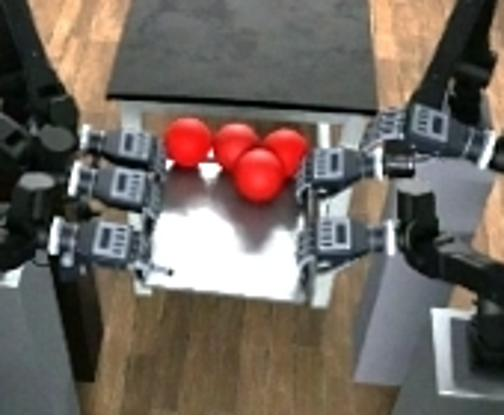

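Call:
{"name": "move", "arguments": {"arm4": {"target": [-0.155, -0.152, 1.206, -0.643, 0.765, -0.018, -0.022], "speed": 0.04}, "arm2": {"target": [-0.026, -0.138, 1.220, -0.643, 0.765, -0.018, -0.022], "speed": 0.04}, "arm3": {"target": [0.111, 0.153, 1.218, 0.010, 0.008, -0.766, 0.642], "speed": 0.04}, "arm5": {"joints": {"joint1_rad": 0.13, "joint2_rad": 0.61, "joint3_rad": 1.38, "joint4_rad": -1.43, "joint5_rad": 0.09, "joint6_rad": -1.1}, "min_time_s": 3}, "cameras": ["cam_high"]}}

Call:
{"name": "zoom_image", "arguments": {"camera": "cam_high", "region": [270, 110, 440, 250]}}

Scene clock: 3390.60 s.
Joint torques (N m): arm1=[1.14 -23.65 11.36 0.42 1.2 -0.62] | arm2=[-1.2 -5.54 9.22 3.21 -0.39 0.18] | arm3=[-1.08 -15.74 10.92 0.43 -0.84 0.31] | arm4=[-2.02 -12.57 9.52 3.51 0.03 0.08] | arm5=[2.02 3.31 11.88 1.07 0.17 -0.01] | arm6=[0.15 -12.86 8.42 2.26 0.1 0.32]
Motor temperatures (°C): arm1=[28 44 61 28 31 31] | arm2=[28 31 55 31 29 29] | arm3=[29 30 54 29 29 26] | arm4=[27 39 72 29 30 31] | arm5=[28 34 73 31 30 28] | arm6=[27 33 57 31 28 30]
Heat: arm1: hottest joint3_rad 61 °C; arm2: hottest joint3_rad 55 °C; arm3: hottest joint3_rad 54 °C; arm4: hottest joint3_rad 72 °C; arm5: hottest joint3_rad 73 °C; arm6: hottest joint3_rad 57 °C.
move: arm2 off_target; arm3 off_target; arm4 off_target; arm5 done
Joint velocities: within noise
arm1, arm6: as last shown
arm1.joint_positions: joint1_rad=+1.190 joint2_rad=+1.760 joint3_rad=+1.125 joint4_rad=+0.106 joint5_rad=+1.126 joint6_rad=+0.369 hand_little=-0.298 hand_ring=-0.223 hand_middle=-0.182 hand_index=-0.224 hand_thumb_turn=-1.000 hand_thumb_bend=+0.157 hand_force_limit=+0.600 hand_speed=-0.930
arm1.little_load_n: -0.5
arm1.middle_load_n: 1.0
arm1.index_load_n: 21.5
arm1.thumb_bend_load_n: 25.5
arm1.thumb_turn_load_n: 10.5
arm1.hand: x=-0.0941 y=+0.1488 z=+1.1995 quat_wxyz=(+0.049, +0.036, -0.782, +0.621) (m; scene frame)
arm1.hand_target: x=-0.0815 y=+0.1512 z=+1.2665 quat_wxyz=(+0.034, +0.030, -0.766, +0.641) (m; scene frame)
arm2.joint_positions: joint1_rad=-0.454 joint2_rad=+1.000 joint3_rad=+0.374 joint4_rad=+0.381 joint5_rad=-0.436 joint6_rad=-0.039 hand_little=-0.247 hand_ring=-0.228 hand_middle=-0.220 hand_index=-0.308 hand_thumb_turn=-1.000 hand_thumb_bend=+0.204 hand_force_limit=+1.000 hand_speed=-0.880
arm2.joint_status: not commanded
arm2.hand_stopped_by: force,force,force,force,target,target
arm2.little_load_n: 0.0
arm2.ring_load_n: 0.0
arm2.middle_load_n: 3.0
arm2.index_load_n: 14.0
arm2.thumb_bend_load_n: 19.5
arm2.thumb_turn_load_n: 0.5
arm2.hand: x=-0.0339 y=-0.1414 z=+1.2058 quat_wxyz=(-0.627, +0.778, -0.014, -0.028) (m; scene frame)
arm2.hand_target: x=-0.0262 y=-0.1381 z=+1.2200 quat_wxyz=(-0.643, +0.765, -0.018, -0.022) (m; scene frame)
arm2.hand_status: off_target (0.017 m and 2.5 deg from the pose sent, 0.014 m and 3.8 deg at the start)
arm3.joint_positions: joint1_rad=-1.103 joint2_rad=+1.563 joint3_rad=+1.039 joint4_rad=+0.111 joint5_rad=-1.079 joint6_rad=-0.413 hand_little=-0.420 hand_ring=-0.308 hand_middle=-0.222 hand_index=-0.237 hand_thumb_turn=-1.000 hand_thumb_bend=+0.180 hand_force_limit=+0.900 hand_speed=-0.920
arm3.joint_status: not commanded
arm3.hand_stopped_by: target,force,force,force,force,target
arm3.little_load_n: 0.0
arm3.ring_load_n: 10.5
arm3.middle_load_n: 7.0
arm3.index_load_n: 5.5
arm3.thumb_bend_load_n: 16.5
arm3.thumb_turn_load_n: 2.0
arm3.hand: x=+0.1131 y=+0.1510 z=+1.1953 quat_wxyz=(+0.016, +0.014, -0.771, +0.636) (m; scene frame)
arm3.hand_target: x=+0.1112 y=+0.1530 z=+1.2179 quat_wxyz=(+0.011, +0.008, -0.766, +0.643) (m; scene frame)
arm3.hand_status: off_target (0.023 m and 1.3 deg from the pose sent, 0.026 m and 2.1 deg at the start)
arm4.joint_positions: joint1_rad=-1.048 joint2_rad=+1.558 joint3_rad=+0.916 joint4_rad=+0.218 joint5_rad=-1.079 joint6_rad=-0.257 hand_little=-0.244 hand_ring=-0.184 hand_middle=-0.164 hand_index=-0.217 hand_thumb_turn=-1.000 hand_thumb_bend=+0.155 hand_force_limit=+0.500 hand_speed=-0.930
arm4.joint_status: not commanded
arm4.hand_stopped_by: force,force,force,force,target,target
arm4.little_load_n: 3.0
arm4.ring_load_n: 0.5
arm4.middle_load_n: 2.5
arm4.index_load_n: 4.0
arm4.thumb_bend_load_n: 15.0
arm4.thumb_turn_load_n: 0.5
arm4.hand: x=-0.1692 y=-0.1555 z=+1.1898 quat_wxyz=(-0.631, +0.774, -0.029, -0.047) (m; scene frame)
arm4.hand_target: x=-0.1555 y=-0.1525 z=+1.2063 quat_wxyz=(-0.643, +0.765, -0.018, -0.022) (m; scene frame)
arm4.hand_status: off_target (0.022 m and 3.6 deg from the pose sent, 0.021 m and 4.2 deg at the start)
arm5.joint_positions: joint1_rad=+0.121 joint2_rad=+0.599 joint3_rad=+1.332 joint4_rad=-1.418 joint5_rad=+0.087 joint6_rad=-1.089 hand_little=+0.150 hand_ring=+0.150 hand_middle=+0.150 hand_index=+0.150 hand_thumb_turn=-1.000 hand_thumb_bend=+0.200 hand_force_limit=+0.000 hand_speed=+0.200
arm5.joint_status: all done
arm5.hand_stopped_by: target,target,target,target,target,target
arm5.little_load_n: 0.0
arm5.ring_load_n: 0.0
arm5.middle_load_n: 0.0
arm5.index_load_n: 0.0
arm5.thumb_bend_load_n: 0.0
arm5.thumb_turn_load_n: 0.0
arm5.hand: x=+0.0615 y=+0.3484 z=+1.4571 quat_wxyz=(+0.240, +0.477, -0.766, +0.358) (m; scene frame)
arm5.hand_target: x=+0.0619 y=+0.3494 z=+1.4754 quat_wxyz=(+0.247, +0.481, -0.757, +0.368) (m; scene frame)
arm5.hand_status: not commanded
arm6.joint_positions: joint1_rad=+1.080 joint2_rad=+1.652 joint3_rad=+1.026 joint4_rad=+0.284 joint5_rad=+1.072 joint6_rad=+0.404 hand_little=+1.000 hand_ring=-0.213 hand_middle=-0.209 hand_index=-0.286 hand_thumb_turn=-1.000 hand_thumb_bend=+0.203 hand_force_limit=+0.900 hand_speed=-0.920
arm6.ring_load_n: 8.0
arm6.middle_load_n: 3.0
arm6.index_load_n: 8.0
arm6.thumb_bend_load_n: 12.5
arm6.thumb_turn_load_n: -3.5
arm6.hand: x=+0.1160 y=-0.1518 z=+1.2394 quat_wxyz=(-0.646, +0.762, -0.031, -0.040) (m; scene frame)
arm6.hand_target: x=+0.1151 y=-0.1500 z=+1.2224 quat_wxyz=(-0.642, +0.765, -0.035, -0.042) (m; scene frame)
pictures: cam_high

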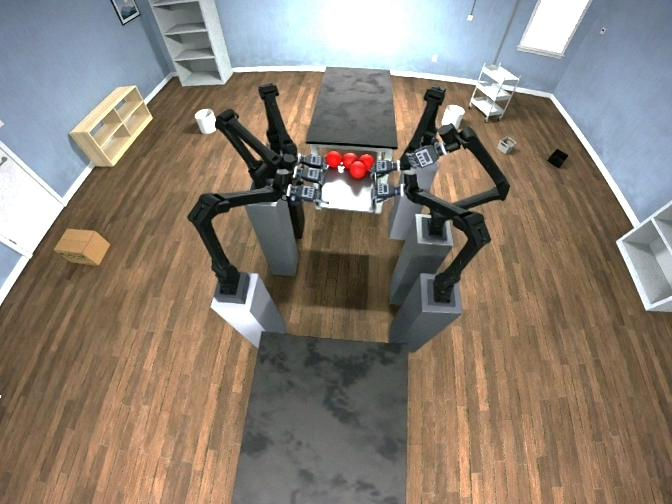

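Scaled by 2.965.

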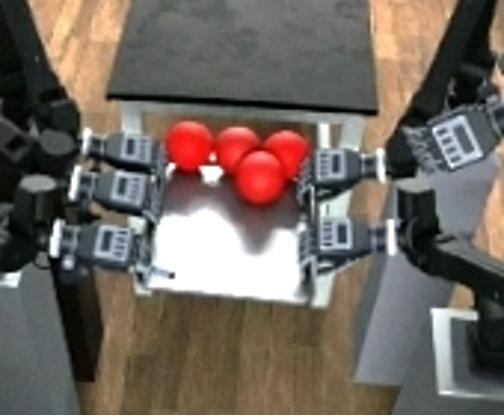

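Call:
{"name": "move", "arguments": {"arm4": {"target": [-0.155, -0.152, 1.225, -0.643, 0.765, -0.018, -0.022], "speed": 0.03}, "arm2": {"target": [-0.026, -0.138, 1.225, -0.643, 0.765, -0.018, -0.022], "speed": 0.03}, "arm3": {"target": [0.111, 0.153, 1.190, 0.020, 0.015, -0.766, 0.642], "speed": 0.03}, "arm6": {"target": [0.115, -0.150, 1.205, -0.642, 0.765, -0.035, -0.042], "speed": 0.03}, "cameras": ["cam_high"]}}

Call:
{"name": "wait", "arguments": {"seconds": 0.7, "cameras": ["cam_high"]}}

Call:
{"name": "move", "arguments": {"arm4": {"target": [-0.155, -0.152, 1.218, -0.643, 0.765, -0.018, -0.022], "speed": 0.06}, "arm1": {"target": [-0.0815, 0.151, 1.252, 0.033, 0.030, -0.766, 0.641], "speed": 0.06}, "arm3": {"target": [0.111, 0.153, 1.215, 0.020, 0.015, -0.766, 0.642], "speed": 0.06}, "arm6": {"target": [0.115, -0.150, 1.230, -0.642, 0.765, -0.035, -0.042], "speed": 0.06}, "cameras": ["cam_high"]}}

Call:
{"name": "zoom_image", "arguments": {"camera": "cam_high", "region": [270, 110, 440, 250]}}

Scene clock: 3546.07 s.
Joint torques (N m): arm1=[1.14 -23.65 11.32 0.44 1.05 -0.53] | arm2=[-1.2 -6.48 10.04 2.33 -0.37 0.17] | arm3=[-0.91 -12.98 8.28 1.87 -0.53 0.17] | arm4=[-2.08 -15.27 10.95 2.06 0.03 0.1] | arm5=[1.9 3.49 11.89 1.06 0.15 -0.02] | arm6=[0.38 -11.69 7.91 2.3 0.09 0.33]
Motor temperatures (°C): arm1=[28 44 62 28 32 31] | arm2=[28 31 53 32 29 29] | arm3=[29 33 64 29 31 26] | arm4=[27 40 63 29 29 31] | arm5=[28 34 63 31 30 28] | arm6=[27 33 58 31 28 30]
Heat: arm1: hottest joint3_rad 62 °C; arm2: hottest joint3_rad 53 °C; arm3: hottest joint3_rad 64 °C; arm4: hottest joint3_rad 63 °C; arm5: hottest joint3_rad 63 °C; arm6: hottest joint3_rad 58 °C.
move: arm2 off_target; arm3 done; arm4 off_target; arm6 off_target
Joint velocities: within noise
arm1, arm5: as last shown
arm1.joint_positions: joint1_rad=+1.190 joint2_rad=+1.760 joint3_rad=+1.125 joint4_rad=+0.106 joint5_rad=+1.129 joint6_rad=+0.364 hand_little=-0.298 hand_ring=-0.223 hand_middle=-0.182 hand_index=-0.224 hand_thumb_turn=-1.000 hand_thumb_bend=+0.157 hand_force_limit=+0.600 hand_speed=-0.930
arm1.index_load_n: 21.0
arm1.thumb_bend_load_n: 23.5
arm1.thumb_turn_load_n: 9.0
arm1.hand: x=-0.0951 y=+0.1485 z=+1.1999 quat_wxyz=(+0.052, +0.037, -0.781, +0.621) (m; scene frame)
arm1.hand_target: x=-0.0815 y=+0.1512 z=+1.2664 quat_wxyz=(+0.034, +0.031, -0.766, +0.641) (m; scene frame)
arm2.joint_positions: joint1_rad=-0.454 joint2_rad=+1.001 joint3_rad=+0.372 joint4_rad=+0.380 joint5_rad=-0.436 joint6_rad=-0.037 hand_little=-0.247 hand_ring=-0.228 hand_middle=-0.220 hand_index=-0.308 hand_thumb_turn=-1.000 hand_thumb_bend=+0.204 hand_force_limit=+1.000 hand_speed=-0.880
arm2.joint_status: not commanded
arm2.hand_stopped_by: force,force,force,force,target,target
arm2.little_load_n: 0.0
arm2.ring_load_n: 0.0
arm2.middle_load_n: 3.5
arm2.index_load_n: 14.5
arm2.thumb_bend_load_n: 20.5
arm2.thumb_turn_load_n: 0.5
arm2.hand: x=-0.0342 y=-0.1420 z=+1.2046 quat_wxyz=(-0.626, +0.779, -0.015, -0.029) (m; scene frame)
arm2.hand_target: x=-0.0263 y=-0.1381 z=+1.2248 quat_wxyz=(-0.643, +0.765, -0.018, -0.022) (m; scene frame)
arm2.hand_status: off_target (0.022 m and 2.7 deg from the pose sent, 0.021 m and 2.5 deg at the start)
arm3.joint_positions: joint1_rad=-1.103 joint2_rad=+1.566 joint3_rad=+1.027 joint4_rad=+0.153 joint5_rad=-1.079 joint6_rad=-0.416 hand_little=-0.420 hand_ring=-0.308 hand_middle=-0.222 hand_index=-0.237 hand_thumb_turn=-1.000 hand_thumb_bend=+0.180 hand_force_limit=+0.900 hand_speed=-0.920
arm3.joint_status: not commanded
arm3.hand_stopped_by: target,force,force,force,force,target
arm3.little_load_n: 0.0
arm3.ring_load_n: 10.5
arm3.middle_load_n: 6.0
arm3.index_load_n: 5.0
arm3.thumb_bend_load_n: 16.0
arm3.thumb_turn_load_n: 1.5
arm3.hand: x=+0.1116 y=+0.1503 z=+1.1937 quat_wxyz=(+0.026, +0.023, -0.767, +0.641) (m; scene frame)
arm3.hand_target: x=+0.1110 y=+0.1530 z=+1.1900 quat_wxyz=(+0.020, +0.015, -0.766, +0.642) (m; scene frame)
arm3.hand_status: done (0.005 m and 1.1 deg from the pose sent, 0.006 m and 1.0 deg at the start)
arm4.joint_positions: joint1_rad=-1.048 joint2_rad=+1.555 joint3_rad=+0.916 joint4_rad=+0.204 joint5_rad=-1.079 joint6_rad=-0.257 hand_little=-0.244 hand_ring=-0.184 hand_middle=-0.164 hand_index=-0.217 hand_thumb_turn=-1.000 hand_thumb_bend=+0.155 hand_force_limit=+0.500 hand_speed=-0.930
arm4.joint_status: not commanded
arm4.hand_stopped_by: force,force,force,force,target,target
arm4.little_load_n: 3.0
arm4.ring_load_n: 0.5
arm4.middle_load_n: 3.5
arm4.index_load_n: 3.5
arm4.thumb_bend_load_n: 16.5
arm4.thumb_turn_load_n: -0.5
arm4.hand: x=-0.1708 y=-0.1564 z=+1.1898 quat_wxyz=(-0.629, +0.775, -0.032, -0.051) (m; scene frame)
arm4.hand_target: x=-0.1563 y=-0.1528 z=+1.2251 quat_wxyz=(-0.643, +0.765, -0.018, -0.022) (m; scene frame)
arm4.hand_status: off_target (0.039 m and 4.2 deg from the pose sent, 0.038 m and 3.6 deg at the start)
arm5.thumb_turn_load_n: 0.5
arm5.hand: x=+0.0615 y=+0.3483 z=+1.4571 quat_wxyz=(+0.240, +0.477, -0.766, +0.358) (m; scene frame)
arm6.joint_positions: joint1_rad=+1.080 joint2_rad=+1.661 joint3_rad=+1.011 joint4_rad=+0.331 joint5_rad=+1.072 joint6_rad=+0.404 hand_little=+1.000 hand_ring=-0.213 hand_middle=-0.209 hand_index=-0.286 hand_thumb_turn=-1.000 hand_thumb_bend=+0.203 hand_force_limit=+0.900 hand_speed=-0.920
arm6.joint_status: not commanded
arm6.hand_stopped_by: target,force,force,force,target,target
arm6.little_load_n: 0.0
arm6.ring_load_n: 8.0
arm6.middle_load_n: 2.0
arm6.index_load_n: 6.0
arm6.thumb_bend_load_n: 13.5
arm6.thumb_turn_load_n: -4.0
arm6.hand: x=+0.1159 y=-0.1515 z=+1.2351 quat_wxyz=(-0.649, +0.758, -0.038, -0.048) (m; scene frame)
arm6.hand_target: x=+0.1163 y=-0.1508 z=+1.2057 quat_wxyz=(-0.642, +0.765, -0.035, -0.042) (m; scene frame)
arm6.hand_status: off_target (0.030 m and 1.4 deg from the pose sent, 0.035 m and 0.7 deg at the start)
pictures: cam_high

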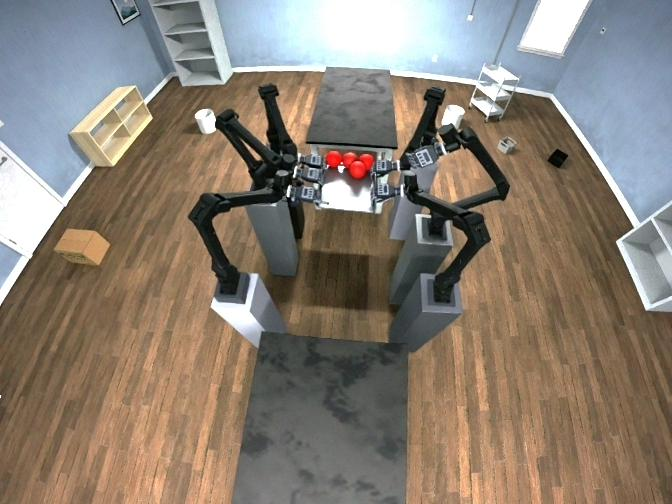

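Scene clock: 3546.77 s.
Joint torques (N m): arm1=[1.08 -23.53 11.3 0.34 1.07 -0.56] | arm2=[-1.14 -6.48 10.06 2.36 -0.38 0.16] | arm3=[-0.97 -12.92 8.27 1.85 -0.53 0.16] | arm4=[-2.2 -15.44 10.95 1.98 0.04 0.1] | arm5=[2.08 3.31 11.88 1.06 0.16 -0.03] | arm6=[0.26 -11.58 7.87 2.19 0.09 0.31]
Motor temperatures (°C): arm1=[28 44 62 28 32 31] | arm2=[28 31 53 32 29 29] | arm3=[29 33 63 29 31 26] | arm4=[27 40 63 29 29 31] | arm5=[28 34 63 31 30 28] | arm6=[27 33 58 31 28 30]
Heat: arm1: hottest joint3_rad 62 °C; arm2: hottest joint3_rad 53 °C; arm3: hottest joint3_rad 63 °C; arm4: hottest joint3_rad 63 °C; arm5: hottest joint3_rad 63 °C; arm6: hottest joint3_rad 58 °C.
Joint velocities: within noise
arm1.joint_positions: joint1_rad=+1.190 joint2_rad=+1.760 joint3_rad=+1.125 joint4_rad=+0.106 joint5_rad=+1.129 joint6_rad=+0.364 hand_little=-0.298 hand_ring=-0.223 hand_middle=-0.182 hand_index=-0.224 hand_thumb_turn=-1.000 hand_thumb_bend=+0.157 hand_force_limit=+0.600 hand_speed=-0.930
arm1.joint_status: not commanded
arm1.hand_stopped_by: force,force,force,force,target,target
arm1.little_load_n: -0.5
arm1.ring_load_n: 0.0
arm1.middle_load_n: 1.0
arm1.index_load_n: 21.0
arm1.thumb_bend_load_n: 24.0
arm1.thumb_turn_load_n: 9.0
arm1.hand: x=-0.0951 y=+0.1485 z=+1.1999 quat_wxyz=(+0.052, +0.037, -0.781, +0.621) (m; scene frame)
arm1.hand_target: x=-0.0815 y=+0.1512 z=+1.2664 quat_wxyz=(+0.034, +0.030, -0.766, +0.641) (m; scene frame)
arm1.hand_status: not commanded
arm2.joint_positions: joint1_rad=-0.454 joint2_rad=+1.001 joint3_rad=+0.372 joint4_rad=+0.380 joint5_rad=-0.436 joint6_rad=-0.037 hand_little=-0.247 hand_ring=-0.228 hand_middle=-0.220 hand_index=-0.308 hand_thumb_turn=-1.000 hand_thumb_bend=+0.204 hand_force_limit=+1.000 hand_speed=-0.880
arm2.joint_status: not commanded
arm2.hand_stopped_by: force,force,force,force,target,target
arm2.little_load_n: 0.0
arm2.ring_load_n: 0.5
arm2.middle_load_n: 4.0
arm2.index_load_n: 14.5
arm2.thumb_bend_load_n: 20.0
arm2.thumb_turn_load_n: 0.5
arm2.hand: x=-0.0343 y=-0.1420 z=+1.2046 quat_wxyz=(-0.626, +0.779, -0.015, -0.029) (m; scene frame)
arm2.hand_target: x=-0.0263 y=-0.1381 z=+1.2248 quat_wxyz=(-0.643, +0.765, -0.018, -0.022) (m; scene frame)
arm2.hand_status: off_target (0.022 m and 2.7 deg from the pose sent, 0.021 m and 2.5 deg at the start)
arm3.joint_positions: joint1_rad=-1.103 joint2_rad=+1.566 joint3_rad=+1.027 joint4_rad=+0.153 joint5_rad=-1.079 joint6_rad=-0.416 hand_little=-0.420 hand_ring=-0.308 hand_middle=-0.222 hand_index=-0.237 hand_thumb_turn=-1.000 hand_thumb_bend=+0.180 hand_force_limit=+0.900 hand_speed=-0.920
arm3.joint_status: not commanded
arm3.hand_stopped_by: target,force,force,force,force,target
arm3.little_load_n: 0.0
arm3.ring_load_n: 10.5
arm3.middle_load_n: 6.5
arm3.index_load_n: 5.0
arm3.thumb_bend_load_n: 16.0
arm3.thumb_turn_load_n: 1.5
arm3.hand: x=+0.1115 y=+0.1503 z=+1.1937 quat_wxyz=(+0.026, +0.023, -0.767, +0.641) (m; scene frame)
arm3.hand_target: x=+0.1109 y=+0.1530 z=+1.1900 quat_wxyz=(+0.020, +0.015, -0.766, +0.642) (m; scene frame)
arm3.hand_status: done (0.005 m and 1.1 deg from the pose sent, 0.006 m and 1.0 deg at the start)
arm4.joint_positions: joint1_rad=-1.048 joint2_rad=+1.555 joint3_rad=+0.916 joint4_rad=+0.204 joint5_rad=-1.079 joint6_rad=-0.257 hand_little=-0.244 hand_ring=-0.184 hand_middle=-0.164 hand_index=-0.217 hand_thumb_turn=-1.000 hand_thumb_bend=+0.155 hand_force_limit=+0.500 hand_speed=-0.930
arm4.joint_status: not commanded
arm4.hand_stopped_by: force,force,force,force,target,target
arm4.little_load_n: 3.0
arm4.ring_load_n: 0.5
arm4.middle_load_n: 3.5
arm4.index_load_n: 3.5
arm4.thumb_bend_load_n: 16.0
arm4.thumb_turn_load_n: -0.5
arm4.hand: x=-0.1708 y=-0.1564 z=+1.1898 quat_wxyz=(-0.629, +0.775, -0.032, -0.051) (m; scene frame)
arm4.hand_target: x=-0.1563 y=-0.1528 z=+1.2251 quat_wxyz=(-0.643, +0.765, -0.018, -0.022) (m; scene frame)
arm4.hand_status: off_target (0.039 m and 4.2 deg from the pose sent, 0.038 m and 3.6 deg at the start)
arm5.joint_positions: joint1_rad=+0.121 joint2_rad=+0.599 joint3_rad=+1.332 joint4_rad=-1.418 joint5_rad=+0.087 joint6_rad=-1.089 hand_little=+0.150 hand_ring=+0.150 hand_middle=+0.150 hand_index=+0.150 hand_thumb_turn=-1.000 hand_thumb_bend=+0.200 hand_force_limit=+0.000 hand_speed=+0.200
arm5.joint_status: not commanded
arm5.hand_stopped_by: target,target,target,target,target,target
arm5.little_load_n: 0.0
arm5.ring_load_n: 0.0
arm5.middle_load_n: 0.0
arm5.index_load_n: 0.0
arm5.thumb_bend_load_n: 0.0
arm5.thumb_turn_load_n: 0.0
arm5.hand: x=+0.0615 y=+0.3483 z=+1.4571 quat_wxyz=(+0.240, +0.477, -0.766, +0.358) (m; scene frame)
arm5.hand_target: x=+0.0619 y=+0.3494 z=+1.4754 quat_wxyz=(+0.247, +0.481, -0.757, +0.368) (m; scene frame)
arm5.hand_status: not commanded
arm6.joint_positions: joint1_rad=+1.080 joint2_rad=+1.661 joint3_rad=+1.011 joint4_rad=+0.331 joint5_rad=+1.072 joint6_rad=+0.404 hand_little=+1.000 hand_ring=-0.213 hand_middle=-0.209 hand_index=-0.286 hand_thumb_turn=-1.000 hand_thumb_bend=+0.203 hand_force_limit=+0.900 hand_speed=-0.920
arm6.joint_status: not commanded
arm6.hand_stopped_by: target,force,force,force,target,target
arm6.little_load_n: 0.0
arm6.ring_load_n: 8.0
arm6.middle_load_n: 1.5
arm6.index_load_n: 6.0
arm6.thumb_bend_load_n: 13.5
arm6.thumb_turn_load_n: -3.5
arm6.hand: x=+0.1159 y=-0.1515 z=+1.2351 quat_wxyz=(-0.649, +0.758, -0.038, -0.048) (m; scene frame)
arm6.hand_target: x=+0.1163 y=-0.1508 z=+1.2057 quat_wxyz=(-0.642, +0.765, -0.035, -0.042) (m; scene frame)
arm6.hand_status: off_target (0.030 m and 1.4 deg from the pose sent, 0.035 m and 0.7 deg at the start)
wait: 0.70 s; at rest by 0.27 s
pictures: cam_high

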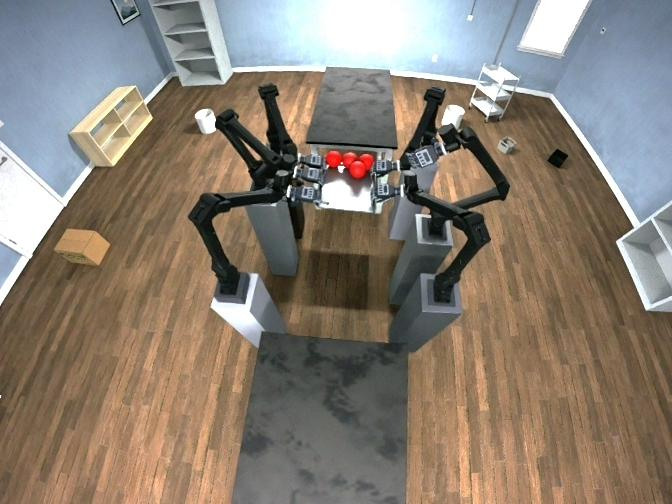

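Scene clock: 3547.83 s.
Joint torques (N m): arm1=[1.08 -22.01 9.85 1.57 1.04 -0.48] | arm2=[-1.26 -6.59 10.04 2.35 -0.44 0.17] | arm3=[-0.97 -16.03 10.55 0.39 -0.64 0.28] | arm4=[-2.26 -14.68 10.3 2.66 -0.03 0.09] | arm5=[1.9 3.43 11.88 1.05 0.16 -0.02] | arm6=[0.56 -14.56 10.33 0.23 0.12 0.21]
Motor temperatures (°C): arm1=[28 44 62 28 32 31] | arm2=[28 31 53 32 29 29] | arm3=[29 33 63 29 31 26] | arm4=[27 40 64 29 29 31] | arm5=[28 34 63 31 30 28] | arm6=[27 33 58 31 28 30]
Heat: arm1: hottest joint3_rad 62 °C; arm2: hottest joint3_rad 53 °C; arm3: hottest joint3_rad 63 °C; arm4: hottest joint3_rad 64 °C; arm5: hottest joint3_rad 63 °C; arm6: hottest joint3_rad 58 °C.
move: arm1 off_target; arm3 off_target; arm4 off_target; arm6 done
Joint velocities: within noise
arm1.joint_positions: joint1_rad=+1.190 joint2_rad=+1.760 joint3_rad=+1.125 joint4_rad=+0.111 joint5_rad=+1.129 joint6_rad=+0.363 hand_little=-0.298 hand_ring=-0.223 hand_middle=-0.182 hand_index=-0.224 hand_thumb_turn=-1.000 hand_thumb_bend=+0.157 hand_force_limit=+0.600 hand_speed=-0.930
arm1.joint_status: not commanded
arm1.hand_stopped_by: force,force,force,force,target,target
arm1.little_load_n: -0.5
arm1.ring_load_n: 0.0
arm1.middle_load_n: 1.0
arm1.index_load_n: 21.5
arm1.thumb_bend_load_n: 23.5
arm1.thumb_turn_load_n: 9.0
arm1.hand: x=-0.0946 y=+0.1483 z=+1.2006 quat_wxyz=(+0.051, +0.036, -0.780, +0.622) (m; scene frame)
arm1.hand_target: x=-0.0828 y=+0.1512 z=+1.2510 quat_wxyz=(+0.033, +0.029, -0.767, +0.640) (m; scene frame)
arm1.hand_status: off_target (0.053 m and 3.5 deg from the pose sent, 0.054 m and 3.7 deg at the start)
arm2, arm5: as last shown
arm2.joint_positions: joint1_rad=-0.454 joint2_rad=+1.002 joint3_rad=+0.372 joint4_rad=+0.380 joint5_rad=-0.434 joint6_rad=-0.037 hand_little=-0.247 hand_ring=-0.228 hand_middle=-0.220 hand_index=-0.308 hand_thumb_turn=-1.000 hand_thumb_bend=+0.204 hand_force_limit=+1.000 hand_speed=-0.880
arm2.ring_load_n: 0.0
arm2.thumb_turn_load_n: 0.0
arm2.hand: x=-0.0339 y=-0.1419 z=+1.2040 quat_wxyz=(-0.625, +0.780, -0.016, -0.029) (m; scene frame)
arm3.joint_positions: joint1_rad=-1.103 joint2_rad=+1.565 joint3_rad=+1.031 joint4_rad=+0.129 joint5_rad=-1.077 joint6_rad=-0.425 hand_little=-0.420 hand_ring=-0.308 hand_middle=-0.222 hand_index=-0.237 hand_thumb_turn=-1.000 hand_thumb_bend=+0.180 hand_force_limit=+0.900 hand_speed=-0.920
arm3.joint_status: not commanded
arm3.hand_stopped_by: target,force,force,force,force,target
arm3.little_load_n: 0.0
arm3.ring_load_n: 11.5
arm3.middle_load_n: 7.0
arm3.index_load_n: 5.5
arm3.thumb_bend_load_n: 16.0
arm3.thumb_turn_load_n: 1.5
arm3.hand: x=+0.1125 y=+0.1509 z=+1.1923 quat_wxyz=(+0.023, +0.020, -0.770, +0.637) (m; scene frame)
arm3.hand_target: x=+0.1113 y=+0.1529 z=+1.2147 quat_wxyz=(+0.020, +0.015, -0.766, +0.642) (m; scene frame)
arm3.hand_status: off_target (0.023 m and 1.0 deg from the pose sent, 0.021 m and 1.1 deg at the start)
arm4.joint_positions: joint1_rad=-1.048 joint2_rad=+1.555 joint3_rad=+0.916 joint4_rad=+0.204 joint5_rad=-1.078 joint6_rad=-0.257 hand_little=-0.244 hand_ring=-0.184 hand_middle=-0.164 hand_index=-0.217 hand_thumb_turn=-1.000 hand_thumb_bend=+0.155 hand_force_limit=+0.500 hand_speed=-0.930
arm4.joint_status: not commanded
arm4.hand_stopped_by: force,force,force,force,target,target
arm4.little_load_n: 4.0
arm4.ring_load_n: 1.0
arm4.middle_load_n: 4.0
arm4.index_load_n: 3.0
arm4.thumb_bend_load_n: 16.5
arm4.thumb_turn_load_n: -1.0
arm4.hand: x=-0.1705 y=-0.1563 z=+1.1898 quat_wxyz=(-0.629, +0.775, -0.033, -0.050) (m; scene frame)
arm4.hand_target: x=-0.1560 y=-0.1527 z=+1.2183 quat_wxyz=(-0.643, +0.765, -0.018, -0.022) (m; scene frame)
arm4.hand_status: off_target (0.032 m and 4.1 deg from the pose sent, 0.033 m and 4.2 deg at the start)
arm6.joint_positions: joint1_rad=+1.080 joint2_rad=+1.659 joint3_rad=+1.010 joint4_rad=+0.314 joint5_rad=+1.071 joint6_rad=+0.414 hand_little=+1.000 hand_ring=-0.213 hand_middle=-0.209 hand_index=-0.286 hand_thumb_turn=-1.000 hand_thumb_bend=+0.203 hand_force_limit=+0.900 hand_speed=-0.920
arm6.joint_status: not commanded
arm6.hand_stopped_by: target,force,force,force,target,target
arm6.little_load_n: 0.0
arm6.ring_load_n: 8.5
arm6.middle_load_n: 3.0
arm6.index_load_n: 7.5
arm6.thumb_bend_load_n: 12.5
arm6.thumb_turn_load_n: -3.5
arm6.hand: x=+0.1169 y=-0.1524 z=+1.2330 quat_wxyz=(-0.647, +0.761, -0.037, -0.046) (m; scene frame)
arm6.hand_target: x=+0.1152 y=-0.1500 z=+1.2299 quat_wxyz=(-0.642, +0.765, -0.035, -0.042) (m; scene frame)
arm6.hand_status: done (0.004 m and 0.9 deg from the pose sent, 0.005 m and 1.4 deg at the start)
pictures: cam_high

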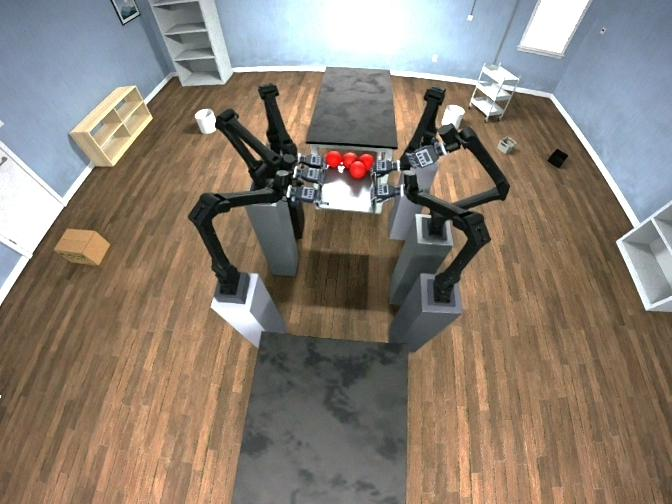

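Scaled by 2.965.

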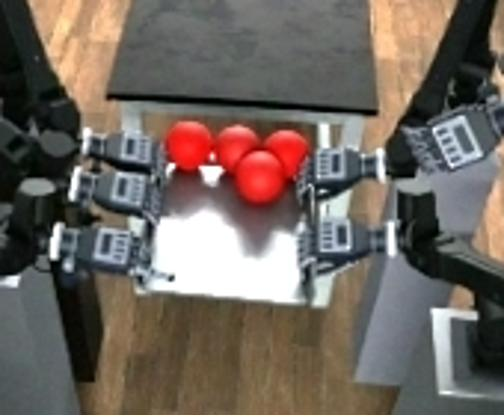

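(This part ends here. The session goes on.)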